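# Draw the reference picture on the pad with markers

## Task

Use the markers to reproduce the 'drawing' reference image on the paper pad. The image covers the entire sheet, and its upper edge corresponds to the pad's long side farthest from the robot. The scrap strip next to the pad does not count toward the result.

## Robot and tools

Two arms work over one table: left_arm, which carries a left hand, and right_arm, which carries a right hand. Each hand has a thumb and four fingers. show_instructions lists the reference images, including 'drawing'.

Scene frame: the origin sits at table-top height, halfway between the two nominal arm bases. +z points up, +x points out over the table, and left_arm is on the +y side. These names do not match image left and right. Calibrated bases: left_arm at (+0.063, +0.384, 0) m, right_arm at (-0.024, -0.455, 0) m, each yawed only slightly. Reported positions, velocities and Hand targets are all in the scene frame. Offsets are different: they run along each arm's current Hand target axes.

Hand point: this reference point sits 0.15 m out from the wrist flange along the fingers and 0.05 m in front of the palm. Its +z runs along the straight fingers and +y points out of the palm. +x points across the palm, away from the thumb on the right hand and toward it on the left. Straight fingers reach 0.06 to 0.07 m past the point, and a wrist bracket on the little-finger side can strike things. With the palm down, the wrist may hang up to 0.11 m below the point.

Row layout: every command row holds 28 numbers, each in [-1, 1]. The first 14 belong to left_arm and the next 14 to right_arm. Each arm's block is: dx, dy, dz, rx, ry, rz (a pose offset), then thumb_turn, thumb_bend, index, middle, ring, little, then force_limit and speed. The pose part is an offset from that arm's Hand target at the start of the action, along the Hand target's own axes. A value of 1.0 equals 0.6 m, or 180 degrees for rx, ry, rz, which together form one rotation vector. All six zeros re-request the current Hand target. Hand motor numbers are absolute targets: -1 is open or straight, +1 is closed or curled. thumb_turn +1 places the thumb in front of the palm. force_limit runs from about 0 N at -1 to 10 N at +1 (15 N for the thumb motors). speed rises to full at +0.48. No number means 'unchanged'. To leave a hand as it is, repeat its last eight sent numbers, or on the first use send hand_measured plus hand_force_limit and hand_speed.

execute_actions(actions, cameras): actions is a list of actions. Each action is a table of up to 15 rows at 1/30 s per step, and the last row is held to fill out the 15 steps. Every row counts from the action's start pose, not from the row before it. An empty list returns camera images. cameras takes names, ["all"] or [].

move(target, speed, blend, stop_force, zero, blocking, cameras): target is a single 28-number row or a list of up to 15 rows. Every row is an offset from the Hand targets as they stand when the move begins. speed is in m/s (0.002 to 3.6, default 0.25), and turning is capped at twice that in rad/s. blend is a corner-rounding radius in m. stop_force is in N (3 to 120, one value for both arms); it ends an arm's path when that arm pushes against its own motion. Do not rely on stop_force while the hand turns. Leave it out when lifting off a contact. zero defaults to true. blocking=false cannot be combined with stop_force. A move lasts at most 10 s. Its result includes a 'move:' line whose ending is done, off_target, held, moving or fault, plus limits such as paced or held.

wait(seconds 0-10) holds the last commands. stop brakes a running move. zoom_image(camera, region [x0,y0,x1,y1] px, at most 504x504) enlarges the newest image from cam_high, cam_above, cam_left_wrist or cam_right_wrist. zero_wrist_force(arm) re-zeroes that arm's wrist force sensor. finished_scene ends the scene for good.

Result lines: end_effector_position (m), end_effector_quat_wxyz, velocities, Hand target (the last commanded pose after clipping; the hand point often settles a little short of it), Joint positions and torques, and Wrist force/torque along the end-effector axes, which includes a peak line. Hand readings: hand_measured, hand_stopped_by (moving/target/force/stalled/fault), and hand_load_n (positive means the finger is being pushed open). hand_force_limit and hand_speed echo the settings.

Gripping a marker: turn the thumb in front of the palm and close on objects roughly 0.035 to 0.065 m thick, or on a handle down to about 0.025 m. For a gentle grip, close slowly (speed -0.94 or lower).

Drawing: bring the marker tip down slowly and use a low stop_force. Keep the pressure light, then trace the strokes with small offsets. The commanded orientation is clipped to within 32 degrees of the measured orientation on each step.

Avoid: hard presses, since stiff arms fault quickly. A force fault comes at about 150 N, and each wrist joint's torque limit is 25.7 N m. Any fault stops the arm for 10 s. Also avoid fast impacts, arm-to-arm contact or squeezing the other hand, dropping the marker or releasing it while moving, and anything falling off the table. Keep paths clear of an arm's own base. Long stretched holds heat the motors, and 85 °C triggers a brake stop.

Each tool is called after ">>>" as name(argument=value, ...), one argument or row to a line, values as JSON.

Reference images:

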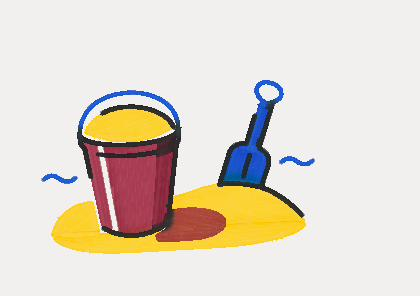

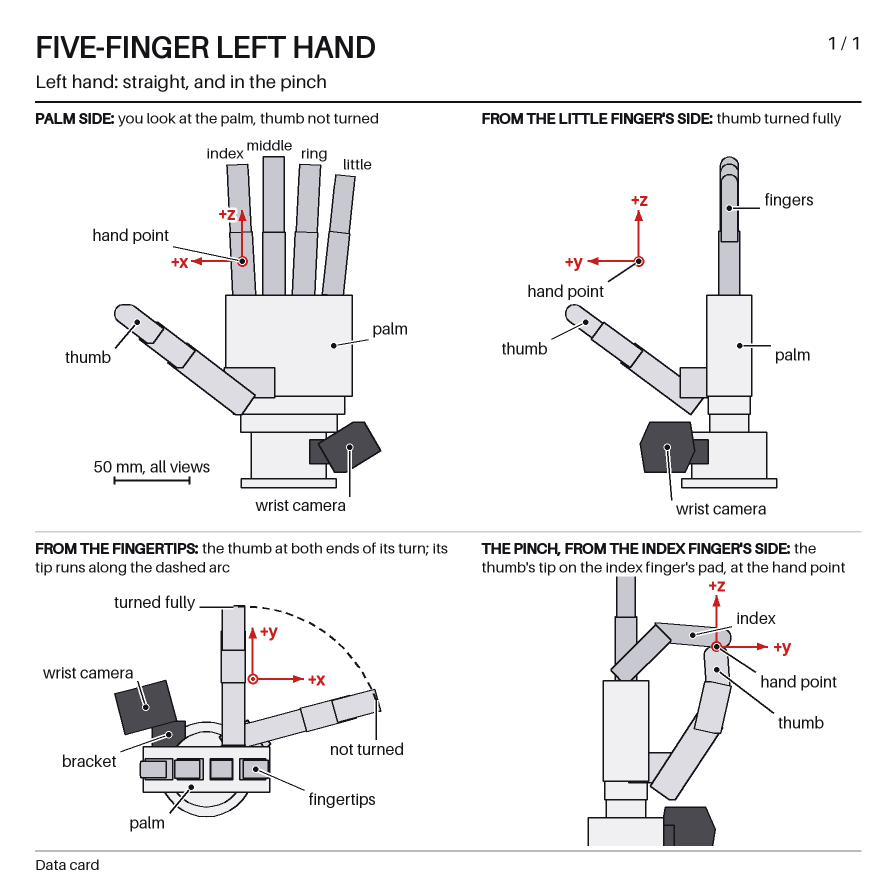

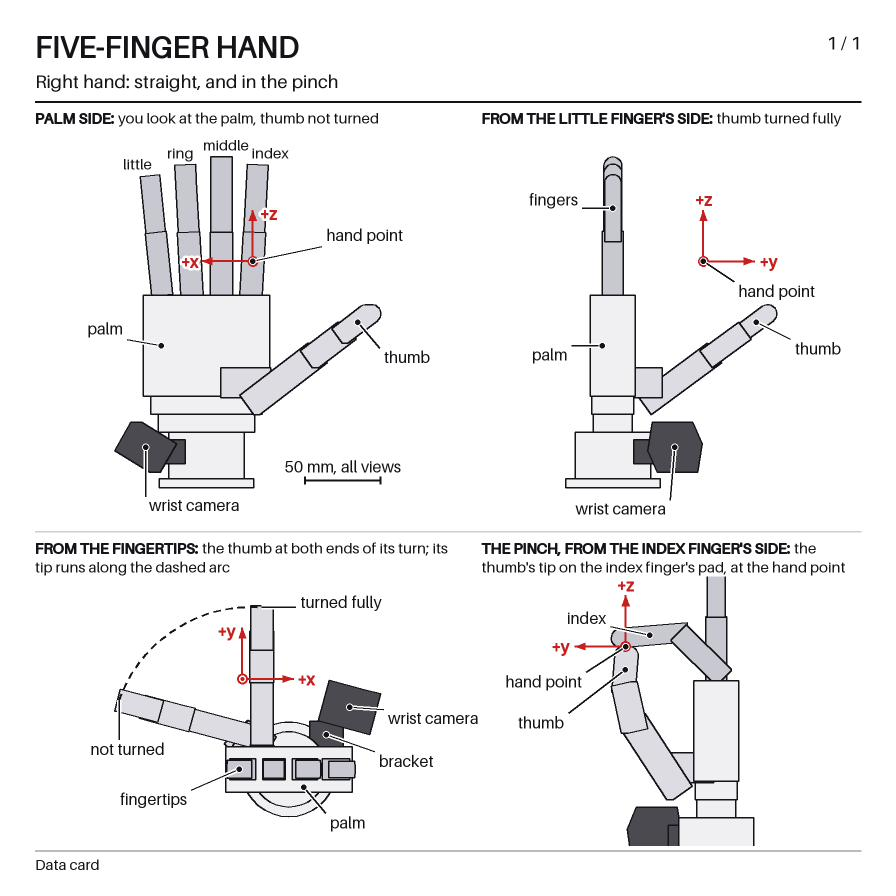

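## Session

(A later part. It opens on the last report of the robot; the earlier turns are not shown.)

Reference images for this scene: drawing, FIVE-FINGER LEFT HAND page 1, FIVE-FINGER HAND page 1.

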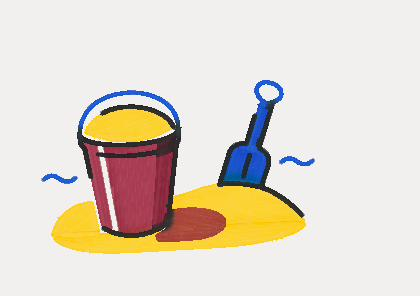

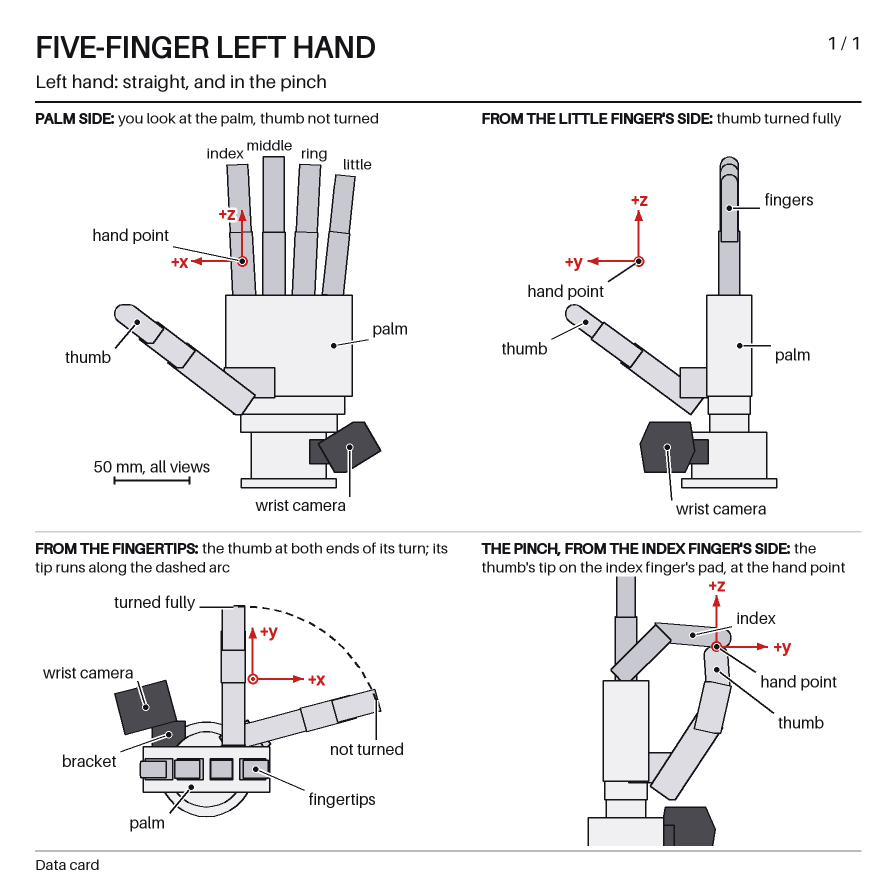

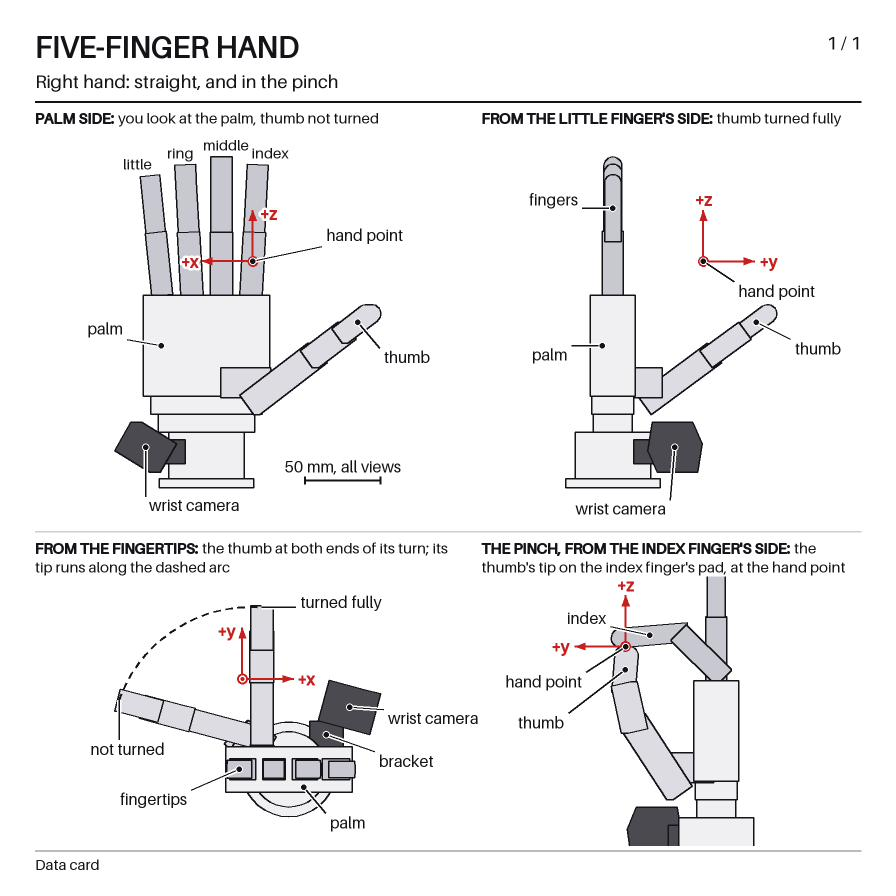

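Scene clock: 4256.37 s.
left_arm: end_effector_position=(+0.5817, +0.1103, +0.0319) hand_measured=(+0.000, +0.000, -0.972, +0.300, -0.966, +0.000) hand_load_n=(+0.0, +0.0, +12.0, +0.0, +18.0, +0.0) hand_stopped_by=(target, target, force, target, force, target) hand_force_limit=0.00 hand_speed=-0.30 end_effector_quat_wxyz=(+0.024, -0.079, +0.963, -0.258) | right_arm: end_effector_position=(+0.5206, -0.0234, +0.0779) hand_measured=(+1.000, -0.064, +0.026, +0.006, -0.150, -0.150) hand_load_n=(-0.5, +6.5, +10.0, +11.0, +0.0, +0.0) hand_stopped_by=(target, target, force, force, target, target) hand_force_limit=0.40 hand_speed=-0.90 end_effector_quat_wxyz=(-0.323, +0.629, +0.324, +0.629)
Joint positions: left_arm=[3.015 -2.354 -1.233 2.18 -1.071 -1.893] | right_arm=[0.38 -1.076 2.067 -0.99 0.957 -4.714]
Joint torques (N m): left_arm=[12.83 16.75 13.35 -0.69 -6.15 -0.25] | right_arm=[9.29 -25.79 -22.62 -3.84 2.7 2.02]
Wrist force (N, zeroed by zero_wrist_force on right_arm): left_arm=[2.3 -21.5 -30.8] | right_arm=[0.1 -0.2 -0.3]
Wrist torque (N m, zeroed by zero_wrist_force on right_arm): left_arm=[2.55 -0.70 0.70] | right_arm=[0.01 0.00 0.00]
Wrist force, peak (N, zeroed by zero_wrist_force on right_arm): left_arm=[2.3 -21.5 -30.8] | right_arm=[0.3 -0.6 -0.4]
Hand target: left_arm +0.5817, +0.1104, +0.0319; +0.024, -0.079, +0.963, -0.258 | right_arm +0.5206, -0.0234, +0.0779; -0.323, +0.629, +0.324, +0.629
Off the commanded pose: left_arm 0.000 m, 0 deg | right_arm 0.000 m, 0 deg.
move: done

>>> move(
  target=[
    [0,0,0,0,0,0,1,-1,-1,0.3,-1,-1,0.0,-0.6,0,0,0,0,0,0,1,-0.06,0.5,0.4,-0.15,-0.15,0.4,-0.9],
  ],
)

>>> execute_actions(
  actions=[],
  cameras=["cam_above"],
)

>>> zoom_image(
  camera="cam_above",
  region=[220, 160, 480, 400],
)

Scene clock: 4281.00 s.
left_arm: end_effector_position=(+0.5817, +0.1104, +0.0319) hand_measured=(+1.000, -1.000, -1.000, +0.300, -1.000, -1.000) hand_load_n=(+0.0, +0.0, +0.5, +0.0, +0.5, +0.0) hand_stopped_by=(target, target, target, target, target, target) hand_force_limit=0.00 hand_speed=-0.60 end_effector_quat_wxyz=(+0.024, -0.079, +0.963, -0.258) | right_arm: end_effector_position=(+0.5206, -0.0234, +0.0779) hand_measured=(+1.000, -0.064, +0.026, +0.006, -0.150, -0.150) hand_load_n=(+0.0, +6.5, +10.0, +11.0, +0.0, +0.0) hand_stopped_by=(target, target, force, force, target, target) hand_force_limit=0.40 hand_speed=-0.90 end_effector_quat_wxyz=(-0.323, +0.629, +0.324, +0.629)
Joint positions: left_arm=[3.015 -2.354 -1.233 2.18 -1.071 -1.893] | right_arm=[0.38 -1.076 2.067 -0.99 0.957 -4.714]
Joint torques (N m): left_arm=[-16.9 51.19 13.9 0.04 0.22 -0.12] | right_arm=[8.81 -25.51 -20.41 -3.88 2.87 1.88]
Wrist force (N, zeroed by zero_wrist_force on right_arm): left_arm=[0.4 -6.1 -17.7] | right_arm=[0.2 0.0 -0.4]
Wrist torque (N m, zeroed by zero_wrist_force on right_arm): left_arm=[1.37 -0.56 0.15] | right_arm=[0.04 -0.02 0.01]
Wrist force, peak (N, zeroed by zero_wrist_force on right_arm): left_arm=[2.6 -21.8 -31.6] | right_arm=[0.2 -0.5 -0.5]
Hand target: left_arm +0.5817, +0.1104, +0.0319; +0.024, -0.079, +0.963, -0.258 | right_arm +0.5206, -0.0234, +0.0779; -0.323, +0.629, +0.324, +0.629
Off the commanded pose: left_arm 0.000 m, 0 deg | right_arm 0.000 m, 0 deg.
move: done

Scene clock: 4281.00 s.
left_arm: end_effector_position=(+0.5817, +0.1104, +0.0319) hand_measured=(+1.000, -1.000, -1.000, +0.300, -1.000, -1.000) hand_load_n=(+0.0, +0.0, +0.5, +0.0, +0.5, +0.0) hand_stopped_by=(target, target, target, target, target, target) hand_force_limit=0.00 hand_speed=-0.60 end_effector_quat_wxyz=(+0.024, -0.079, +0.963, -0.258) | right_arm: end_effector_position=(+0.5206, -0.0234, +0.0779) hand_measured=(+1.000, -0.064, +0.026, +0.006, -0.150, -0.150) hand_load_n=(+0.0, +6.5, +10.0, +11.0, +0.0, +0.0) hand_stopped_by=(target, target, force, force, target, target) hand_force_limit=0.40 hand_speed=-0.90 end_effector_quat_wxyz=(-0.323, +0.629, +0.324, +0.629)
Joint positions: left_arm=[3.015 -2.354 -1.233 2.18 -1.071 -1.893] | right_arm=[0.38 -1.076 2.067 -0.99 0.957 -4.714]
Joint velocities: within noise
Joint torques (N m): left_arm=[-16.9 51.19 13.9 0.04 0.22 -0.12] | right_arm=[8.81 -25.51 -20.41 -3.88 2.87 1.88]
Motor temperatures (°C): left_arm=[34 36 31 41 42 38] | right_arm=[29 33 33 41 37 39]
Wrist force (N, zeroed by zero_wrist_force on right_arm): left_arm=[0.4 -6.1 -17.7] | right_arm=[0.2 0.0 -0.4]
Wrist torque (N m, zeroed by zero_wrist_force on right_arm): left_arm=[1.37 -0.56 0.15] | right_arm=[0.04 -0.02 0.01]
Wrist force, peak (N, zeroed by zero_wrist_force on right_arm): left_arm=[0.4 -6.1 -17.7] | right_arm=[0.2 0.0 -0.4]
Hand target: left_arm +0.5817, +0.1104, +0.0319; +0.024, -0.079, +0.963, -0.258 | right_arm +0.5206, -0.0234, +0.0779; -0.323, +0.629, +0.324, +0.629
Off the commanded pose: left_arm 0.000 m, 0 deg | right_arm 0.000 m, 0 deg.
Images, in order (width x height): cam_above 672x504.

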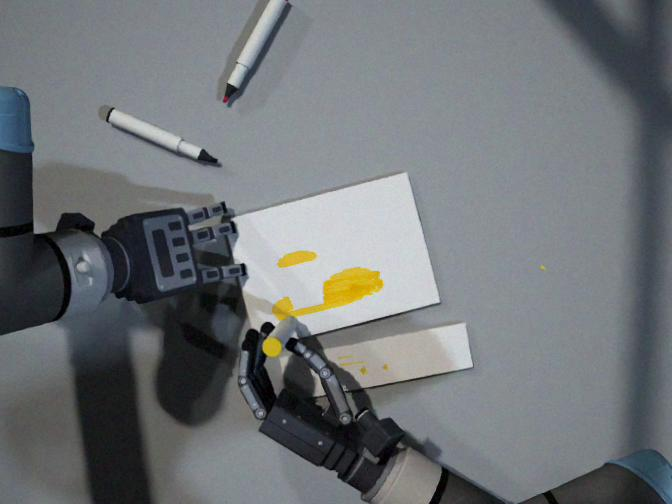

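Scaled by 1.938.

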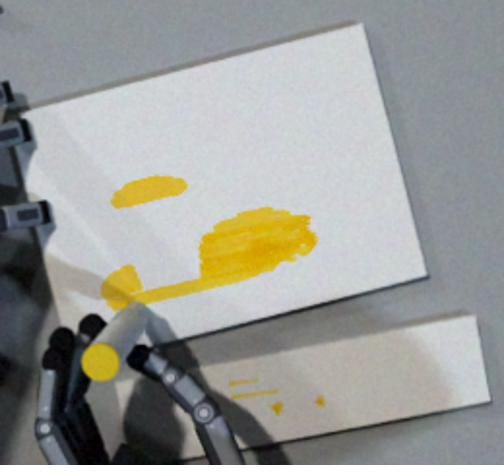

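>>> move(
  target=[
    [0,0,0,0,0,0,1,-1,-1,0.3,-1,-1,0.0,-0.3,0,0.041837,-0.041837,0,0,0,1,-0.06,0.5,0.4,-0.15,-0.15,0.4,-0.9],
    [0,0,0,0,0,0,1,-1,-1,0.3,-1,-1,0.0,-0.3,-0.00733,0.041837,-0.041837,0,0,0,1,-0.06,0.5,0.4,-0.15,-0.15,0.4,-0.9],
    [0,0,0,0,0,0,1,-1,-1,0.3,-1,-1,0.0,-0.3,-0.00967,0.041837,-0.041837,0,0,0,1,-0.06,0.5,0.4,-0.15,-0.15,0.4,-0.9],
    [0,0,0,0,0,0,1,-1,-1,0.3,-1,-1,0.0,-0.3,-0.00967,0.066881,-0.066292,0,0,0,1,-0.06,0.5,0.4,-0.15,-0.15,0.4,-0.9],
    [0,0,0,0,0,0,1,-1,-1,0.3,-1,-1,0.0,-0.3,-0.00967,0.085737,-0.082791,0,0,0,1,-0.06,0.5,0.4,-0.15,-0.15,0.4,-0.9],
    [0,0,0,0,0,0,1,-1,-1,0.3,-1,-1,0.0,-0.3,-0.00967,0.101058,-0.094576,0,0,0,1,-0.06,0.5,0.4,-0.15,-0.15,0.4,-0.9],
    [0,0,0,0,0,0,1,-1,-1,0.3,-1,-1,0.0,-0.3,-0.00967,0.1152,-0.104004,0,0,0,1,-0.06,0.5,0.4,-0.15,-0.15,0.4,-0.9],
    [0,0,0,0,0,0,1,-1,-1,0.3,-1,-1,0.0,-0.3,-0.00967,0.126396,-0.109308,0,0,0,1,-0.06,0.5,0.4,-0.15,-0.15,0.4,-0.9],
    [0,0,0,0,0,0,1,-1,-1,0.3,-1,-1,0.0,-0.3,-0.00967,0.133467,-0.110486,0,0,0,1,-0.06,0.5,0.4,-0.15,-0.15,0.4,-0.9],
    [0,0,0,0,0,0,1,-1,-1,0.3,-1,-1,0.0,-0.3,0.0,0.133467,-0.110486,0,0,0,1,-0.06,0.5,0.4,-0.15,-0.15,0.4,-0.9],
  ],
  speed=[0.08,0.03,0.008,0.033,0.033,0.033,0.033,0.033,0.033,0.03],
  blend=0.0004,
)

Scene clock: 4305.87 s.
left_arm: end_effector_position=(+0.5817, +0.1104, +0.0319) hand_measured=(+1.000, -1.000, -1.000, +0.300, -1.000, -1.000) hand_load_n=(+0.0, +0.0, +0.5, +0.0, +0.5, +0.0) hand_stopped_by=(target, target, target, target, target, target) hand_force_limit=0.00 hand_speed=-0.30 end_effector_quat_wxyz=(+0.024, -0.079, +0.963, -0.258) | right_arm: end_effector_position=(+0.5472, -0.1240, +0.0781) hand_measured=(+1.000, -0.064, +0.026, +0.006, -0.150, -0.150) hand_load_n=(-0.5, +6.5, +10.0, +11.0, +0.0, +0.0) hand_stopped_by=(target, target, force, force, target, target) hand_force_limit=0.40 hand_speed=-0.90 end_effector_quat_wxyz=(-0.323, +0.629, +0.324, +0.629) end_effector_velocity=(+0.001, +0.000, +0.000) end_effector_angular_velocity=(+0.000, -0.003, -0.001)
Joint positions: left_arm=[3.015 -2.354 -1.233 2.18 -1.071 -1.893] | right_arm=[0.121 -1.119 2.149 -1.029 0.698 -4.714]
Joint velocities: left_arm=[within noise] | right_arm=[-0.001 0.002 0 -0.005 0.001 0]
Joint torques (N m): left_arm=[-17.14 50.48 13.53 0.82 0.28 -0.11] | right_arm=[8.47 -23.02 -18.54 -3.91 2.86 -2.33]
Wrist force (N, zeroed by zero_wrist_force on right_arm): left_arm=[0.2 -5.9 -17.9] | right_arm=[-0.3 -0.5 -0.7]
Wrist torque (N m, zeroed by zero_wrist_force on right_arm): left_arm=[1.40 -0.54 0.14] | right_arm=[-0.04 0.06 -0.04]
Wrist force, peak (N, zeroed by zero_wrist_force on right_arm): left_arm=[0.3 -6.5 -18.1] | right_arm=[2.2 -1.1 0.5]
Hand target: left_arm +0.5817, +0.1104, +0.0319; +0.024, -0.079, +0.963, -0.258 | right_arm +0.5472, -0.1239, +0.0781; -0.323, +0.629, +0.324, +0.629
Off the commanded pose: left_arm 0.000 m, 0 deg | right_arm 0.000 m, 0 deg.
move: done; blend cut to 0 m at target 1

>>> move(
  target=[
    [0,0,0,0,0,0,1,-1,-1,0.3,-1,-1,0.0,-0.3,0,-0.070122,0.178546,0,0,0,1,-0.06,0.5,0.4,-0.15,-0.15,0.4,-0.9],
    [0,0,0,0,0,0,1,-1,-1,0.3,-1,-1,0.0,-0.3,-0.00767,-0.070122,0.178546,0,0,0,1,-0.06,0.5,0.4,-0.15,-0.15,0.4,-0.9],
    [0,0,0,0,0,0,1,-1,-1,0.3,-1,-1,0.0,-0.3,-0.0100,-0.070122,0.178546,0,0,0,1,-0.06,0.5,0.4,-0.15,-0.15,0.4,-0.9],
    [0,0,0,0,0,0,1,-1,-1,0.3,-1,-1,0.0,-0.3,-0.0100,-0.02357,0.133173,0,0,0,1,-0.06,0.5,0.4,-0.15,-0.15,0.4,-0.9],
    [0,0,0,0,0,0,1,-1,-1,0.3,-1,-1,0.0,-0.3,-0.0100,-0.027106,0.131994,0,0,0,1,-0.06,0.5,0.4,-0.15,-0.15,0.4,-0.9],
    [0,0,0,0,0,0,1,-1,-1,0.3,-1,-1,0.0,-0.3,-0.0100,-0.068943,0.171475,0,0,0,1,-0.06,0.5,0.4,-0.15,-0.15,0.4,-0.9],
    [0,0,0,0,0,0,1,-1,-1,0.3,-1,-1,0.0,-0.3,0.0,-0.068943,0.171475,0,0,0,1,-0.06,0.5,0.4,-0.15,-0.15,0.4,-0.9],
  ],
  speed=[0.1,0.03,0.008,0.033,0.033,0.033,0.03],
  blend=0.0004,
)

Scene clock: 4339.80 s.
left_arm: end_effector_position=(+0.5817, +0.1103, +0.0319) hand_measured=(+1.000, -1.000, -1.000, +0.300, -1.000, -1.000) hand_load_n=(+0.0, +0.0, +1.0, +0.0, +0.5, +0.0) hand_stopped_by=(target, target, target, target, target, target) hand_force_limit=0.00 hand_speed=-0.30 end_effector_quat_wxyz=(+0.024, -0.079, +0.963, -0.258) | right_arm: end_effector_position=(+0.5734, -0.0162, +0.0780) hand_measured=(+1.000, -0.064, +0.026, +0.006, -0.150, -0.150) hand_load_n=(-1.0, +6.0, +8.0, +10.0, +0.0, +0.0) hand_stopped_by=(target, target, force, force, target, target) hand_force_limit=0.40 hand_speed=-0.90 end_effector_quat_wxyz=(-0.323, +0.629, +0.324, +0.629) end_effector_velocity=(+0.001, -0.001, -0.002) end_effector_angular_velocity=(+0.000, +0.001, -0.002)
Joint positions: left_arm=[3.015 -2.354 -1.233 2.18 -1.071 -1.893] | right_arm=[0.357 -1.003 1.923 -0.92 0.935 -4.714]
Joint velocities: left_arm=[within noise] | right_arm=[-0.001 0.005 0 -0.004 0 0]
Joint torques (N m): left_arm=[-4.56 50.3 12.34 0.73 -2 -0.13] | right_arm=[-7.46 -28.92 -21.81 -3.83 -2.64 1.67]
Wrist force (N, zeroed by zero_wrist_force on right_arm): left_arm=[-0.1 -6.9 -16.3] | right_arm=[-0.3 -0.7 -0.6]
Wrist torque (N m, zeroed by zero_wrist_force on right_arm): left_arm=[1.29 -0.56 0.14] | right_arm=[-0.06 0.01 0.00]
Wrist force, peak (N, zeroed by zero_wrist_force on right_arm): left_arm=[0.6 -6.2 -18.1] | right_arm=[7.6 -2.8 2.1]
Hand target: left_arm +0.5817, +0.1104, +0.0319; +0.024, -0.079, +0.963, -0.258 | right_arm +0.5734, -0.0162, +0.0780; -0.323, +0.629, +0.324, +0.629
Off the commanded pose: left_arm 0.000 m, 0 deg | right_arm 0.000 m, 0 deg.
move: done

>>> move(
  target=[
    [0,0,0,0,0,0,1,-1,-1,0.3,-1,-1,0.0,-0.3,0.03,0,0,0,0,0,1,-0.06,0.5,0.4,-0.15,-0.15,0.4,-0.9],
    [0,0,0,0,0,0,1,-1,-1,0.3,-1,-1,0.0,-0.3,0.03,-0.11,-0.11,0,0,0,1,-0.06,0.5,0.4,-0.15,-0.15,0.4,-0.9],
  ],
  speed=[0.1,0.2],
  blend=0.01,
  cameras=["cam_above","cam_right_wrist"],
)

>>> zoom_image(
  camera="cam_above",
  region=[230, 220, 410, 350],
)

Scene clock: 4353.83 s.
left_arm: end_effector_position=(+0.5817, +0.1104, +0.0319) hand_measured=(+1.000, -1.000, -1.000, +0.300, -1.000, -1.000) hand_load_n=(+0.0, +0.0, +1.0, +0.0, +0.5, +0.0) hand_stopped_by=(target, target, target, target, target, target) hand_force_limit=0.00 hand_speed=-0.30 end_effector_quat_wxyz=(+0.024, -0.079, +0.963, -0.258) | right_arm: end_effector_position=(+0.4814, -0.0314, +0.0959) hand_measured=(+1.000, -0.064, +0.026, +0.006, -0.150, -0.150) hand_load_n=(-1.0, +6.0, +8.5, +10.0, +0.0, +0.0) hand_stopped_by=(target, target, force, force, target, target) hand_force_limit=0.40 hand_speed=-0.90 end_effector_quat_wxyz=(-0.323, +0.629, +0.324, +0.629)
Joint positions: left_arm=[3.015 -2.354 -1.233 2.18 -1.071 -1.893] | right_arm=[0.394 -1.174 2.165 -0.99 0.971 -4.714]
Joint torques (N m): left_arm=[9.43 49.63 12.16 0.54 -2.29 -0.1] | right_arm=[-8.1 -33 -8.45 0.39 -2.65 2.93]
Wrist force (N, zeroed by zero_wrist_force on right_arm): left_arm=[-0.2 -6.6 -16.5] | right_arm=[0.1 -0.1 -0.3]
Wrist torque (N m, zeroed by zero_wrist_force on right_arm): left_arm=[1.34 -0.56 0.14] | right_arm=[0.01 0.00 0.04]
Wrist force, peak (N, zeroed by zero_wrist_force on right_arm): left_arm=[-0.2 -6.6 -17.0] | right_arm=[-0.3 -1.4 -1.2]
Hand target: left_arm +0.5817, +0.1104, +0.0319; +0.024, -0.079, +0.963, -0.258 | right_arm +0.4813, -0.0314, +0.0959; -0.323, +0.629, +0.324, +0.629
Off the commanded pose: left_arm 0.000 m, 0 deg | right_arm 0.000 m, 0 deg.
move: done; blend cut to 0.009 m at target 1
camera_calibration:
cam_right_wrist: T_world_to_cam=[[0.765714, -0.563841, 0.309458, -0.427141], [-0.0964992, -0.576403, -0.811448, 0.101338], [0.6359, 0.591475, -0.49577, -0.126474], [0, 0, 0, 1]] pos_world=[0.417272, -0.107622, 0.151711]
Images, in order (width x height): cam_above 672x504, cam_right_wrist 616x616.

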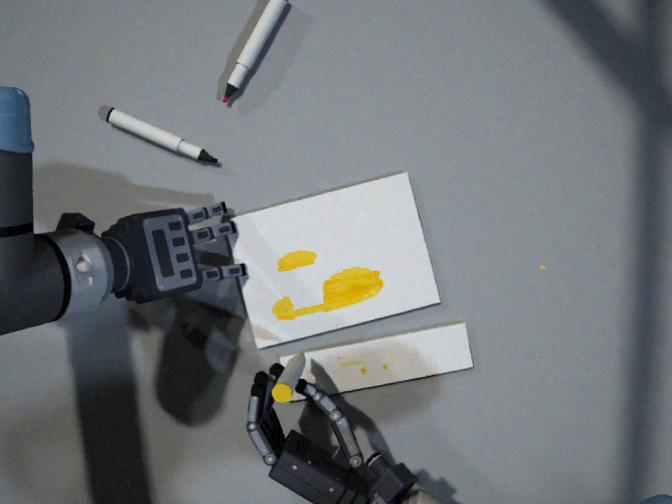

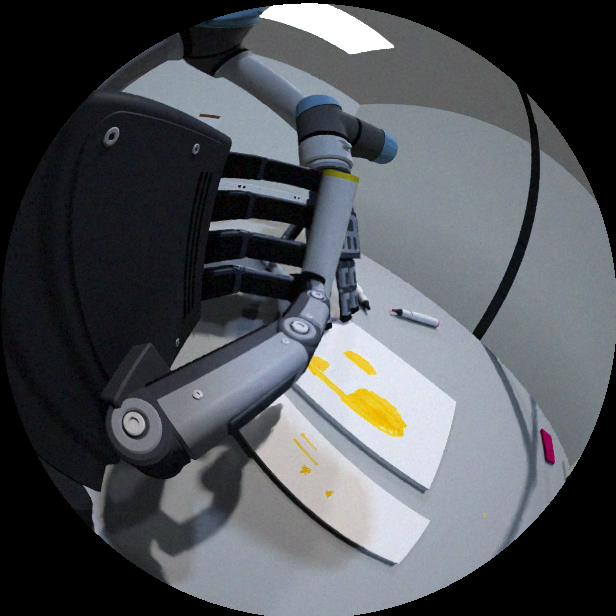

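Scaled by 2.800.

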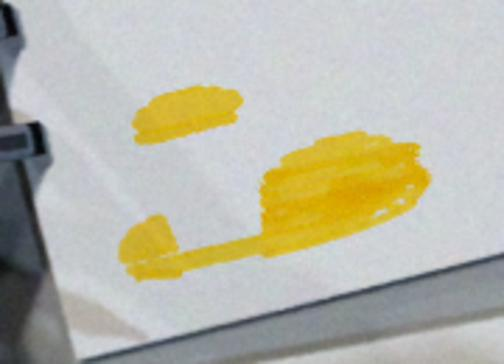

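>>> move(
  target=[
    [0,0,0,0,0,0,1,-1,-1,0.3,-1,-1,0.0,-0.3,0,0.111193,0.120621,0,0,0,1,-0.06,0.5,0.4,-0.15,-0.15,0.4,-0.9],
    [0,0,0,0,0,0,1,-1,-1,0.3,-1,-1,0.0,-0.3,-0.03483,0.111193,0.120621,0,0,0,1,-0.06,0.5,0.4,-0.15,-0.15,0.4,-0.9],
  ],
  speed=[0.15,0.05],
)

>>> move(
  target=[0,0,0,0,0,0,1,-1,-1,0.3,-1,-1,0.0,-0.3,-0.00667,0,0,0,0,0,1,-0.06,0.5,0.4,-0.15,-0.15,0.4,-0.9],
  speed=0.003,
  stop_force=3,
)

Scene clock: 4407.73 s.
left_arm: end_effector_position=(+0.5817, +0.1104, +0.0319) hand_measured=(+1.000, -1.000, -1.000, +0.300, -1.000, -1.000) hand_load_n=(+0.0, +0.0, +0.5, +0.0, +0.5, +0.0) hand_stopped_by=(target, target, target, target, target, target) hand_force_limit=0.00 hand_speed=-0.30 end_effector_quat_wxyz=(+0.024, -0.079, +0.963, -0.258) | right_arm: end_effector_position=(+0.5777, -0.0115, +0.0750) hand_measured=(+1.000, -0.064, +0.026, +0.006, -0.150, -0.150) hand_load_n=(-1.0, +5.5, +8.0, +10.0, +0.0, +0.0) hand_stopped_by=(target, target, force, force, target, target) hand_force_limit=0.40 hand_speed=-0.90 end_effector_quat_wxyz=(-0.323, +0.629, +0.324, +0.629) end_effector_velocity=(+0.000, -0.001, +0.002) end_effector_angular_velocity=(+0.000, +0.000, -0.002)
Joint positions: left_arm=[3.015 -2.354 -1.233 2.18 -1.071 -1.893] | right_arm=[0.364 -0.987 1.905 -0.917 0.941 -4.714]
Joint velocities: left_arm=[within noise] | right_arm=[-0.001 -0.004 0 0.005 0.001 0]
Joint torques (N m): left_arm=[9.43 49.65 10.81 0.48 -2.37 -0.11] | right_arm=[9.49 -48.25 -17.13 1.23 2.49 -1.65]
Wrist force (N, zeroed by zero_wrist_force on right_arm): left_arm=[0.1 -6.6 -16.8] | right_arm=[0.0 -0.4 -0.3]
Wrist torque (N m, zeroed by zero_wrist_force on right_arm): left_arm=[1.36 -0.60 0.14] | right_arm=[-0.02 -0.01 0.02]
Wrist force, peak (N, zeroed by zero_wrist_force on right_arm): left_arm=[-0.5 -6.9 -16.9] | right_arm=[-0.1 -1.4 -1.4]
Hand target: left_arm +0.5817, +0.1104, +0.0319; +0.024, -0.079, +0.963, -0.258 | right_arm +0.5777, -0.0114, +0.0751; -0.323, +0.629, +0.324, +0.629
Off the commanded pose: left_arm 0.000 m, 0 deg | right_arm 0.000 m, 0 deg.
move: done

Scene clock: 4409.87 s.
left_arm: end_effector_position=(+0.5817, +0.1104, +0.0319) hand_measured=(+1.000, -1.000, -1.000, +0.300, -1.000, -1.000) hand_load_n=(+0.0, +0.0, +0.5, +0.0, +0.0, -0.5) hand_stopped_by=(target, target, target, target, target, target) hand_force_limit=0.00 hand_speed=-0.30 end_effector_quat_wxyz=(+0.024, -0.079, +0.963, -0.258) | right_arm: end_effector_position=(+0.5777, -0.0114, +0.0717) hand_measured=(+1.000, -0.064, +0.026, +0.006, -0.150, -0.150) hand_load_n=(-1.5, +6.0, +8.0, +10.5, +0.0, +0.0) hand_stopped_by=(target, target, force, force, target, target) hand_force_limit=0.40 hand_speed=-0.90 end_effector_quat_wxyz=(-0.323, +0.629, +0.324, +0.629)
Joint positions: left_arm=[3.015 -2.354 -1.233 2.18 -1.071 -1.893] | right_arm=[0.364 -0.98 1.906 -0.925 0.941 -4.714]
Joint torques (N m): left_arm=[9.26 49.43 11.17 0.43 -2.39 -0.04] | right_arm=[6.97 -47.47 -12.36 1.91 0.82 2.03]
Wrist force (N, zeroed by zero_wrist_force on right_arm): left_arm=[-0.4 -7.0 -16.4] | right_arm=[2.5 -1.0 -0.4]
Wrist torque (N m, zeroed by zero_wrist_force on right_arm): left_arm=[1.27 -0.53 0.13] | right_arm=[-0.03 0.06 -0.02]
Wrist force, peak (N, zeroed by zero_wrist_force on right_arm): left_arm=[-0.2 -7.2 -16.9] | right_arm=[4.0 -0.8 -0.4]
Hand target: left_arm +0.5817, +0.1104, +0.0319; +0.024, -0.079, +0.963, -0.258 | right_arm +0.5777, -0.0114, +0.0717; -0.323, +0.629, +0.324, +0.629 (not the last commanded pose)
Off the commanded pose: left_arm 0.000 m, 0 deg | right_arm 0.001 m, 0 deg.
move: contact (right_arm)

>>> move(
  target=[
    [0,0,0,0,0,0,1,-1,-1,0.3,-1,-1,0.0,-0.3,0.0002,-0.0053,-0.0053,0,0,0,1,-0.06,0.5,0.4,-0.15,-0.15,0.4,-0.9],
    [0,0,0,0,0,0,1,-1,-1,0.3,-1,-1,0.0,-0.3,0.01,-0.0053,-0.0053,0,0,0,1,-0.06,0.5,0.4,-0.15,-0.15,0.4,-0.9],
  ],
  speed=[0.025,0.04],
  blend=0.0004,
)

Scene clock: 4420.73 s.
left_arm: end_effector_position=(+0.5817, +0.1104, +0.0319) hand_measured=(+1.000, -1.000, -1.000, +0.300, -1.000, -1.000) hand_load_n=(+0.0, +0.0, +0.5, +0.0, +0.0, +0.0) hand_stopped_by=(target, target, target, target, target, target) hand_force_limit=0.00 hand_speed=-0.30 end_effector_quat_wxyz=(+0.024, -0.079, +0.963, -0.258) | right_arm: end_effector_position=(+0.5733, -0.0122, +0.0778) hand_measured=(+1.000, -0.064, +0.026, +0.006, -0.150, -0.150) hand_load_n=(+0.0, +5.0, +6.0, +9.5, +0.0, +0.0) hand_stopped_by=(target, target, force, force, target, target) hand_force_limit=0.40 hand_speed=-0.90 end_effector_quat_wxyz=(-0.323, +0.629, +0.324, +0.629)
Joint positions: left_arm=[3.015 -2.354 -1.233 2.18 -1.071 -1.893] | right_arm=[0.365 -0.999 1.917 -0.917 0.943 -4.714]
Joint torques (N m): left_arm=[10.31 49.18 9.43 0.53 -2.27 0.08] | right_arm=[2.55 -30.53 -23.67 -3.87 1.61 1.58]
Wrist force (N, zeroed by zero_wrist_force on right_arm): left_arm=[-0.4 -7.1 -16.4] | right_arm=[-0.2 -0.7 -0.3]
Wrist torque (N m, zeroed by zero_wrist_force on right_arm): left_arm=[1.27 -0.52 0.14] | right_arm=[-0.06 0.00 -0.01]
Wrist force, peak (N, zeroed by zero_wrist_force on right_arm): left_arm=[-0.1 -6.9 -16.9] | right_arm=[3.3 -1.0 -0.2]
Hand target: left_arm +0.5817, +0.1104, +0.0319; +0.024, -0.079, +0.963, -0.258 | right_arm +0.5733, -0.0122, +0.0777; -0.323, +0.629, +0.324, +0.629
Off the commanded pose: left_arm 0.000 m, 0 deg | right_arm 0.000 m, 0 deg.
move: done

>>> move(
  target=[0,0,0,0,0,0,1,-1,-1,0.3,-1,-1,0.0,-0.3,0.0,0.02,-0.20,0,0,0,1,-0.06,0.5,0.4,-0.15,-0.15,0.4,-0.9],
  speed=0.15,
  cameras=["cam_above"],
)

>>> zoom_image(
  camera="cam_above",
  region=[240, 230, 410, 350],
)

Scene clock: 4436.17 s.
left_arm: end_effector_position=(+0.5817, +0.1104, +0.0319) hand_measured=(+1.000, -1.000, -1.000, +0.300, -1.000, -1.000) hand_load_n=(+0.0, +0.0, +1.0, +0.0, +0.0, +0.0) hand_stopped_by=(target, target, target, target, target, target) hand_force_limit=0.00 hand_speed=-0.30 end_effector_quat_wxyz=(+0.024, -0.079, +0.963, -0.258) | right_arm: end_effector_position=(+0.5132, -0.1167, +0.0778) hand_measured=(+1.000, -0.064, +0.026, +0.006, -0.150, -0.150) hand_load_n=(+0.0, +5.0, +6.5, +9.5, +0.0, +0.0) hand_stopped_by=(target, target, force, force, target, target) hand_force_limit=0.40 hand_speed=-0.90 end_effector_quat_wxyz=(-0.323, +0.629, +0.324, +0.629)
Joint positions: left_arm=[3.015 -2.354 -1.233 2.18 -1.071 -1.893] | right_arm=[0.149 -1.161 2.23 -1.069 0.726 -4.714]
Joint torques (N m): left_arm=[9.76 49.05 10.69 0.33 -2.42 0.15] | right_arm=[-6.77 -26.08 -10.21 1.01 1.19 2.87]
Wrist force (N, zeroed by zero_wrist_force on right_arm): left_arm=[-0.3 -6.9 -16.2] | right_arm=[0.1 -0.4 -0.6]
Wrist torque (N m, zeroed by zero_wrist_force on right_arm): left_arm=[1.28 -0.54 0.14] | right_arm=[-0.04 -0.01 0.03]
Wrist force, peak (N, zeroed by zero_wrist_force on right_arm): left_arm=[-0.2 -7.1 -16.8] | right_arm=[0.0 -0.3 -2.0]
Hand target: left_arm +0.5817, +0.1104, +0.0319; +0.024, -0.079, +0.963, -0.258 | right_arm +0.5132, -0.1167, +0.0778; -0.323, +0.629, +0.324, +0.629
Off the commanded pose: left_arm 0.000 m, 0 deg | right_arm 0.000 m, 0 deg.
move: done
Images, in order (width x height): cam_above 672x504.

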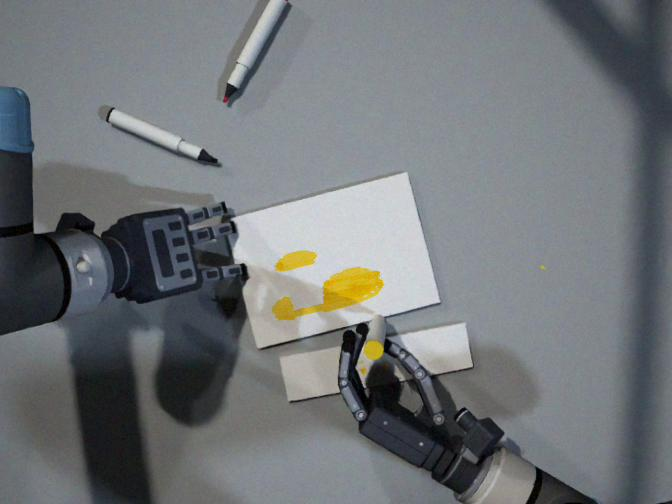

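Scaled by 2.965.

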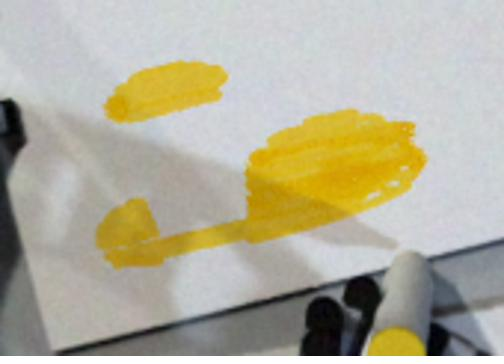

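>>> zoom_image(
  camera="cam_above",
  region=[310, 255, 400, 325],
)

Scaled by 5.600.

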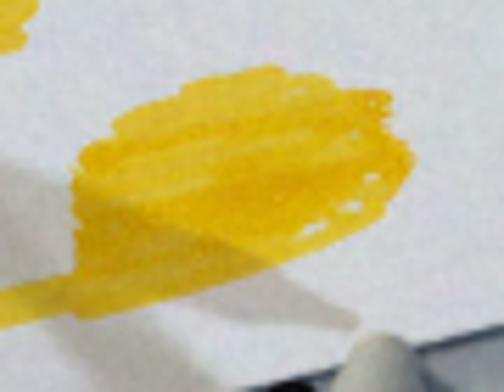

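>>> move(
  target=[
    [0,0,0,0,0,0,1,-1,-1,0.3,-1,-1,0.0,-0.3,0,0.022687,0.041189,0,0,0,1,-0.06,0.5,0.4,-0.15,-0.15,0.4,-0.9],
    [0,0,0,0,0,0,1,-1,-1,0.3,-1,-1,0.0,-0.3,-0.00717,0.022687,0.041189,0,0,0,1,-0.06,0.5,0.4,-0.15,-0.15,0.4,-0.9],
    [0,0,0,0,0,0,1,-1,-1,0.3,-1,-1,0.0,-0.3,-0.0095,0.022687,0.041189,0,0,0,1,-0.06,0.5,0.4,-0.15,-0.15,0.4,-0.9],
    [0,0,0,0,0,0,1,-1,-1,0.3,-1,-1,0.0,-0.3,-0.0095,0.039186,0.030583,0,0,0,1,-0.06,0.5,0.4,-0.15,-0.15,0.4,-0.9],
    [0,0,0,0,0,0,1,-1,-1,0.3,-1,-1,0.0,-0.3,-0.0095,0.050382,0.028815,0,0,0,1,-0.06,0.5,0.4,-0.15,-0.15,0.4,-0.9],
    [0,0,0,0,0,0,1,-1,-1,0.3,-1,-1,0.0,-0.3,0.03,0.050382,0.028815,0,0,0,1,-0.06,0.5,0.4,-0.15,-0.15,0.4,-0.9],
  ],
  speed=[0.08,0.03,0.008,0.033,0.033,0.06],
  blend=0.0004,
)

Scene clock: 4485.73 s.
left_arm: end_effector_position=(+0.5817, +0.1104, +0.0319) hand_measured=(+1.000, -1.000, -1.000, +0.300, -1.000, -1.000) hand_load_n=(+0.0, +0.0, +1.0, +0.0, +0.0, +0.0) hand_stopped_by=(target, target, target, target, target, target) hand_force_limit=0.00 hand_speed=-0.30 end_effector_quat_wxyz=(+0.024, -0.079, +0.963, -0.258) | right_arm: end_effector_position=(+0.5479, -0.1202, +0.0959) hand_measured=(+1.000, -0.064, +0.026, +0.006, -0.150, -0.150) hand_load_n=(+0.0, +5.0, +6.0, +9.5, +0.0, +0.0) hand_stopped_by=(target, target, force, force, target, target) hand_force_limit=0.40 hand_speed=-0.90 end_effector_quat_wxyz=(-0.323, +0.629, +0.324, +0.629)
Joint positions: left_arm=[3.015 -2.354 -1.233 2.18 -1.071 -1.893] | right_arm=[0.13 -1.158 2.136 -0.978 0.708 -4.714]
Joint torques (N m): left_arm=[10.18 48.19 9.21 0.28 -2.37 0.25] | right_arm=[9.2 -22.41 -10.95 -3.55 2.86 -2.07]
Wrist force (N, zeroed by zero_wrist_force on right_arm): left_arm=[-0.5 -6.8 -16.4] | right_arm=[0.1 -0.3 -0.5]
Wrist torque (N m, zeroed by zero_wrist_force on right_arm): left_arm=[1.30 -0.50 0.12] | right_arm=[-0.02 0.01 0.01]
Wrist force, peak (N, zeroed by zero_wrist_force on right_arm): left_arm=[0.0 -7.1 -16.9] | right_arm=[0.0 -0.5 -1.4]
Hand target: left_arm +0.5817, +0.1104, +0.0319; +0.024, -0.079, +0.963, -0.258 | right_arm +0.5478, -0.1202, +0.0958; -0.323, +0.629, +0.324, +0.629
Off the commanded pose: left_arm 0.000 m, 0 deg | right_arm 0.000 m, 0 deg.
move: done

>>> move(
  target=[
    [0,0,0,0,0,0,1,-1,-1,0.3,-1,-1,0.0,-0.3,0,-0.027695,0.012374,0,0,0,1,-0.06,0.5,0.4,-0.15,-0.15,0.4,-0.9],
    [0,0,0,0,0,0,1,-1,-1,0.3,-1,-1,0.0,-0.3,-0.0377,-0.027695,0.012374,0,0,0,1,-0.06,0.5,0.4,-0.15,-0.15,0.4,-0.9],
  ],
  speed=[0.1,0.05],
)

>>> move(
  target=[0,0,0,0,0,0,1,-1,-1,0.3,-1,-1,0.0,-0.3,-0.00667,0,0,0,0,0,1,-0.06,0.5,0.4,-0.15,-0.15,0.4,-0.9],
  speed=0.003,
  stop_force=3,
)

Scene clock: 4513.67 s.
left_arm: end_effector_position=(+0.5817, +0.1104, +0.0319) hand_measured=(+1.000, -1.000, -1.000, +0.300, -1.000, -1.000) hand_load_n=(+0.5, +0.0, +1.0, +0.0, +0.5, +0.0) hand_stopped_by=(target, target, target, target, target, target) hand_force_limit=0.00 hand_speed=-0.30 end_effector_quat_wxyz=(+0.024, -0.079, +0.963, -0.258) | right_arm: end_effector_position=(+0.5386, -0.1046, +0.0731) hand_measured=(+1.000, -0.064, +0.026, +0.006, -0.150, -0.150) hand_load_n=(+0.0, +5.0, +6.0, +9.5, +0.0, +0.0) hand_stopped_by=(target, target, force, force, target, target) hand_force_limit=0.40 hand_speed=-0.90 end_effector_quat_wxyz=(-0.323, +0.629, +0.324, +0.629) end_effector_velocity=(+0.000, -0.001, +0.001) end_effector_angular_velocity=(+0.000, +0.002, -0.003)
Joint positions: left_arm=[3.015 -2.354 -1.233 2.18 -1.071 -1.893] | right_arm=[0.173 -1.106 2.149 -1.042 0.75 -4.714]
Joint velocities: left_arm=[within noise] | right_arm=[-0.001 -0.004 0 0.006 0.001 0]
Joint torques (N m): left_arm=[10.15 49.01 10.12 0.26 -2.41 0.38] | right_arm=[-6.49 -42.04 -14.3 1.01 -2.57 0.25]
Wrist force (N, zeroed by zero_wrist_force on right_arm): left_arm=[-0.2 -6.8 -16.5] | right_arm=[0.4 -0.5 -0.2]
Wrist torque (N m, zeroed by zero_wrist_force on right_arm): left_arm=[1.30 -0.55 0.14] | right_arm=[-0.09 -0.06 -0.01]
Wrist force, peak (N, zeroed by zero_wrist_force on right_arm): left_arm=[-0.4 -6.9 -16.8] | right_arm=[-0.1 -0.1 -1.1]
Hand target: left_arm +0.5817, +0.1104, +0.0319; +0.024, -0.079, +0.963, -0.258 | right_arm +0.5386, -0.1046, +0.0732; -0.323, +0.629, +0.324, +0.629
Off the commanded pose: left_arm 0.000 m, 0 deg | right_arm 0.000 m, 0 deg.
move: done

Scene clock: 4515.30 s.
left_arm: end_effector_position=(+0.5817, +0.1104, +0.0319) hand_measured=(+1.000, -1.000, -1.000, +0.300, -1.000, -1.000) hand_load_n=(+0.0, -0.5, +1.0, +0.0, +0.5, +0.0) hand_stopped_by=(target, target, target, target, target, target) hand_force_limit=0.00 hand_speed=-0.30 end_effector_quat_wxyz=(+0.024, -0.079, +0.963, -0.258) | right_arm: end_effector_position=(+0.5387, -0.1046, +0.0711) hand_measured=(+1.000, -0.064, +0.026, +0.006, -0.150, -0.150) hand_load_n=(-0.5, +5.0, +6.5, +9.5, +0.0, +0.0) hand_stopped_by=(target, target, force, force, target, target) hand_force_limit=0.40 hand_speed=-0.90 end_effector_quat_wxyz=(-0.323, +0.629, +0.324, +0.629)
Joint positions: left_arm=[3.015 -2.354 -1.233 2.18 -1.071 -1.893] | right_arm=[0.173 -1.101 2.15 -1.048 0.75 -4.714]
Joint torques (N m): left_arm=[10.03 49.17 8.79 0.33 -2.36 0.39] | right_arm=[-6.67 -40.11 -10.19 2.02 -1.89 2.44]
Wrist force (N, zeroed by zero_wrist_force on right_arm): left_arm=[-0.2 -6.9 -16.5] | right_arm=[3.1 -0.8 -0.2]
Wrist torque (N m, zeroed by zero_wrist_force on right_arm): left_arm=[1.31 -0.56 0.15] | right_arm=[-0.05 0.01 -0.03]
Wrist force, peak (N, zeroed by zero_wrist_force on right_arm): left_arm=[0.2 -7.0 -16.8] | right_arm=[4.1 -1.1 -0.2]
Hand target: left_arm +0.5817, +0.1104, +0.0319; +0.024, -0.079, +0.963, -0.258 | right_arm +0.5387, -0.1046, +0.0711; -0.323, +0.629, +0.324, +0.629 (not the last commanded pose)
Off the commanded pose: left_arm 0.000 m, 0 deg | right_arm 0.002 m, 0 deg.
move: contact (right_arm)

>>> move(
  target=[
    [0,0,0,0,0,0,1,-1,-1,0.3,-1,-1,0.0,-0.3,0.00025,0.016499,-0.010607,0,0,0,1,-0.06,0.5,0.4,-0.15,-0.15,0.4,-0.9],
    [0,0,0,0,0,0,1,-1,-1,0.3,-1,-1,0.0,-0.3,0.00025,0.027695,-0.012374,0,0,0,1,-0.06,0.5,0.4,-0.15,-0.15,0.4,-0.9],
    [0,0,0,0,0,0,1,-1,-1,0.3,-1,-1,0.0,-0.3,0.0417,0.027695,-0.012374,0,0,0,1,-0.06,0.5,0.4,-0.15,-0.15,0.4,-0.9],
    [0,0,0,0,0,0,1,-1,-1,0.3,-1,-1,0.0,-0.3,0.05,0.0,-0.16,0,0,0,1,-0.06,0.5,0.4,-0.15,-0.15,0.4,-0.9],
  ],
  speed=[0.033,0.033,0.06,0.15],
  blend=[0.0004,0.0004,0.005,0],
  cameras=["cam_above"],
)

>>> zoom_image(
  camera="cam_above",
  region=[250, 230, 400, 345],
)

Scene clock: 4539.63 s.
left_arm: end_effector_position=(+0.5817, +0.1104, +0.0319) hand_measured=(+1.000, -1.000, -1.000, +0.300, -1.000, -1.000) hand_load_n=(+0.0, -0.5, +1.0, +0.0, +0.5, +0.0) hand_stopped_by=(target, target, target, target, target, target) hand_force_limit=0.00 hand_speed=-0.30 end_effector_quat_wxyz=(+0.024, -0.079, +0.963, -0.258) | right_arm: end_effector_position=(+0.4828, -0.1825, +0.1011) hand_measured=(+1.000, -0.064, +0.026, +0.006, -0.150, -0.150) hand_load_n=(-0.5, +5.0, +6.0, +9.5, +0.0, +0.5) hand_stopped_by=(target, target, force, force, target, target) hand_force_limit=0.40 hand_speed=-0.90 end_effector_quat_wxyz=(-0.323, +0.629, +0.324, +0.629)
Joint positions: left_arm=[3.015 -2.354 -1.233 2.18 -1.071 -1.893] | right_arm=[-0.052 -1.313 2.372 -1.058 0.526 -4.714]
Joint torques (N m): left_arm=[9.93 46.83 7.11 0.52 -2.34 0.61] | right_arm=[-6.47 -24.46 -9.92 1.59 1.15 2.85]
Wrist force (N, zeroed by zero_wrist_force on right_arm): left_arm=[-0.1 -6.7 -16.4] | right_arm=[0.0 -0.7 -0.2]
Wrist torque (N m, zeroed by zero_wrist_force on right_arm): left_arm=[1.31 -0.55 0.14] | right_arm=[-0.10 -0.02 0.04]
Wrist force, peak (N, zeroed by zero_wrist_force on right_arm): left_arm=[0.0 -7.0 -17.1] | right_arm=[3.9 -1.4 0.1]
Hand target: left_arm +0.5817, +0.1104, +0.0319; +0.024, -0.079, +0.963, -0.258 | right_arm +0.4827, -0.1826, +0.1011; -0.323, +0.629, +0.324, +0.629
Off the commanded pose: left_arm 0.000 m, 0 deg | right_arm 0.000 m, 0 deg.
move: done
Images, in order (width x height): cam_above 672x504.

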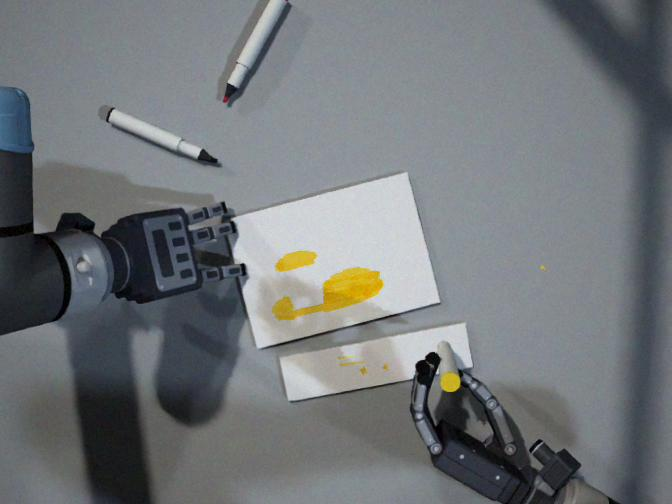

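Scaled by 3.360.

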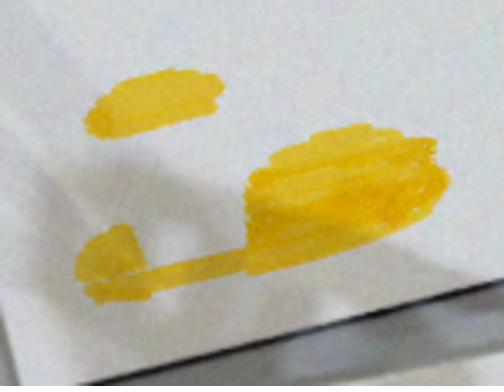

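>>> move(
  target=[
    [0,0,0,0,0,0,1,-1,-1,0.3,-1,-1,0.0,-0.3,0.1,0.08,-0.04,0,0,0,1,-0.06,0.5,0.4,-0.15,-0.15,0.4,-0.9],
    [0,0,0,0,0,0,1,-1,-1,0.3,-1,-1,0.0,-0.3,0.1,0.248,-0.1247,-0.2356,0.2356,0.4587,1,-0.06,0.5,0.4,-0.15,-0.15,0.4,-0.9],
  ],
  speed=0.25,
  blend=[0.02,0],
  cameras=["cam_above","cam_right_wrist"],
)

Scene clock: 4557.10 s.
left_arm: end_effector_position=(+0.5817, +0.1104, +0.0319) hand_measured=(+1.000, -1.000, -1.000, +0.300, -1.000, -1.000) hand_load_n=(+0.0, +0.0, +1.0, +0.0, +0.0, -0.5) hand_stopped_by=(target, target, target, target, target, target) hand_force_limit=0.00 hand_speed=-0.30 end_effector_quat_wxyz=(+0.024, -0.079, +0.963, -0.258) | right_arm: end_effector_position=(+0.5602, -0.3300, +0.1614) hand_measured=(+1.000, -0.064, +0.026, +0.006, -0.150, -0.150) hand_load_n=(-0.5, +4.5, +6.5, +9.5, +0.0, +0.0) hand_stopped_by=(target, target, force, force, target, target) hand_force_limit=0.40 hand_speed=-0.90 end_effector_quat_wxyz=(+0.500, -0.500, +0.499, -0.500)
Joint positions: left_arm=[3.015 -2.354 -1.233 2.18 -1.071 -1.893] | right_arm=[-0.076 -1.498 2.241 -0.744 1.451 -3.143]
Joint torques (N m): left_arm=[8.79 47.05 6.21 0.31 -2.32 0.88] | right_arm=[5.19 -16.46 -9.4 -2.63 -2.05 -0.47]
Wrist force (N, zeroed by zero_wrist_force on right_arm): left_arm=[-0.4 -6.8 -16.2] | right_arm=[-1.2 0.0 -1.1]
Wrist torque (N m, zeroed by zero_wrist_force on right_arm): left_arm=[1.29 -0.52 0.13] | right_arm=[0.00 0.28 -0.08]
Wrist force, peak (N, zeroed by zero_wrist_force on right_arm): left_arm=[-0.5 -6.9 -16.9] | right_arm=[-1.6 -1.9 0.4]
Hand target: left_arm +0.5817, +0.1104, +0.0319; +0.024, -0.079, +0.963, -0.258 | right_arm +0.5601, -0.3300, +0.1613; +0.500, -0.500, +0.499, -0.500
Off the commanded pose: left_arm 0.000 m, 0 deg | right_arm 0.000 m, 0 deg.
move: done
camera_calibration:
cam_right_wrist: T_world_to_cam=[[-0.0117195, -0.309468, -0.950838, 0.0467865], [-0.524552, 0.81146, -0.257639, 0.598219], [0.851298, 0.495744, -0.171842, -0.171946], [0, 0, 0, 1]] pos_world=[0.460723, -0.385711, 0.169064]
Images, in order (width x height): cam_above 672x504, cam_right_wrist 616x616.

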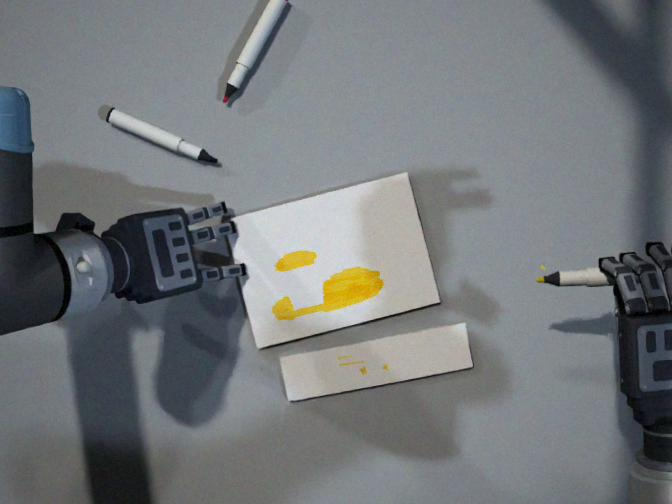

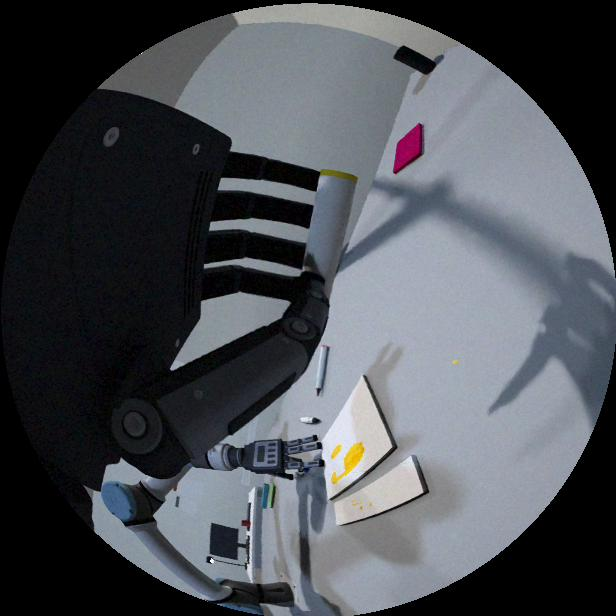

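>>> move(
  target=[0,0,0,0,0,0,1,-1,-1,0.3,-1,-1,0.0,-0.3,0,0.215,0,0,0,0,1,-0.06,0.5,0.4,-0.15,-0.15,0.4,-0.9],
  speed=0.2,
)

>>> move(
  target=[0,0,0,0,0,0,1,-1,-1,0.3,-1,-1,0.0,-0.3,0,0.04,0,0,0,0,1,-0.06,0.5,0.4,-0.15,-0.15,0.4,-0.9],
  speed=0.01,
  stop_force=6,
)

Scene clock: 4569.10 s.
left_arm: end_effector_position=(+0.5817, +0.1104, +0.0319) hand_measured=(+1.000, -1.000, -1.000, +0.300, -1.000, -1.000) hand_load_n=(+0.0, +0.0, +0.5, +0.0, +0.5, +0.0) hand_stopped_by=(target, target, target, target, target, target) hand_force_limit=0.00 hand_speed=-0.30 end_effector_quat_wxyz=(+0.024, -0.079, +0.963, -0.258) | right_arm: end_effector_position=(+0.5602, -0.3301, +0.0324) hand_measured=(+1.000, -0.064, +0.026, +0.006, -0.150, -0.150) hand_load_n=(-0.5, +4.5, +6.5, +9.5, +0.0, +0.0) hand_stopped_by=(target, target, force, force, target, target) hand_force_limit=0.40 hand_speed=-0.90 end_effector_quat_wxyz=(+0.500, -0.500, +0.499, -0.500)
Joint positions: left_arm=[3.015 -2.354 -1.233 2.18 -1.071 -1.893] | right_arm=[-0.076 -1.167 2.338 -1.171 1.45 -3.143]
Joint torques (N m): left_arm=[9.71 46.7 5.46 0.08 -2.33 0.77] | right_arm=[8.6 -18.69 -20.28 -3.14 2.95 2.98]
Wrist force (N, zeroed by zero_wrist_force on right_arm): left_arm=[-0.3 -7.0 -16.4] | right_arm=[-1.3 0.0 -1.1]
Wrist torque (N m, zeroed by zero_wrist_force on right_arm): left_arm=[1.27 -0.54 0.14] | right_arm=[-0.02 0.31 -0.08]
Wrist force, peak (N, zeroed by zero_wrist_force on right_arm): left_arm=[0.0 -6.8 -16.9] | right_arm=[-1.5 1.7 -1.1]
Hand target: left_arm +0.5817, +0.1104, +0.0319; +0.024, -0.079, +0.963, -0.258 | right_arm +0.5602, -0.3301, +0.0323; +0.500, -0.500, +0.499, -0.500
Off the commanded pose: left_arm 0.000 m, 0 deg | right_arm 0.000 m, 0 deg.
move: done

Scene clock: 4571.27 s.
left_arm: end_effector_position=(+0.5817, +0.1104, +0.0319) hand_measured=(+1.000, -1.000, -1.000, +0.300, -1.000, -1.000) hand_load_n=(+0.0, +0.0, +0.5, +0.0, +0.5, +0.0) hand_stopped_by=(target, target, target, target, target, target) hand_force_limit=0.00 hand_speed=-0.30 end_effector_quat_wxyz=(+0.024, -0.079, +0.963, -0.258) | right_arm: end_effector_position=(+0.5602, -0.3301, +0.0185) hand_measured=(+1.000, -0.064, +0.026, +0.006, -0.150, -0.150) hand_load_n=(-0.5, +3.5, +10.0, +8.0, +0.0, +0.0) hand_stopped_by=(target, target, force, force, target, target) hand_force_limit=0.40 hand_speed=-0.90 end_effector_quat_wxyz=(+0.500, -0.500, +0.499, -0.500)
Joint positions: left_arm=[3.015 -2.354 -1.233 2.18 -1.071 -1.893] | right_arm=[-0.076 -1.125 2.34 -1.217 1.45 -3.143]
Joint torques (N m): left_arm=[8.85 47.37 5.15 0.11 -2.24 0.91] | right_arm=[2.93 -34.99 -3.22 2.1 0.42 2.64]
Wrist force (N, zeroed by zero_wrist_force on right_arm): left_arm=[-0.2 -6.6 -16.7] | right_arm=[0.2 -4.5 0.5]
Wrist torque (N m, zeroed by zero_wrist_force on right_arm): left_arm=[1.35 -0.56 0.13] | right_arm=[0.01 0.33 -0.05]
Wrist force, peak (N, zeroed by zero_wrist_force on right_arm): left_arm=[0.1 -7.1 -16.8] | right_arm=[2.0 -7.5 0.8]
Hand target: left_arm +0.5817, +0.1104, +0.0319; +0.024, -0.079, +0.963, -0.258 | right_arm +0.5603, -0.3301, +0.0185; +0.500, -0.500, +0.499, -0.500 (not the last commanded pose)
Off the commanded pose: left_arm 0.000 m, 0 deg | right_arm 0.010 m, 0 deg.
move: contact (right_arm)


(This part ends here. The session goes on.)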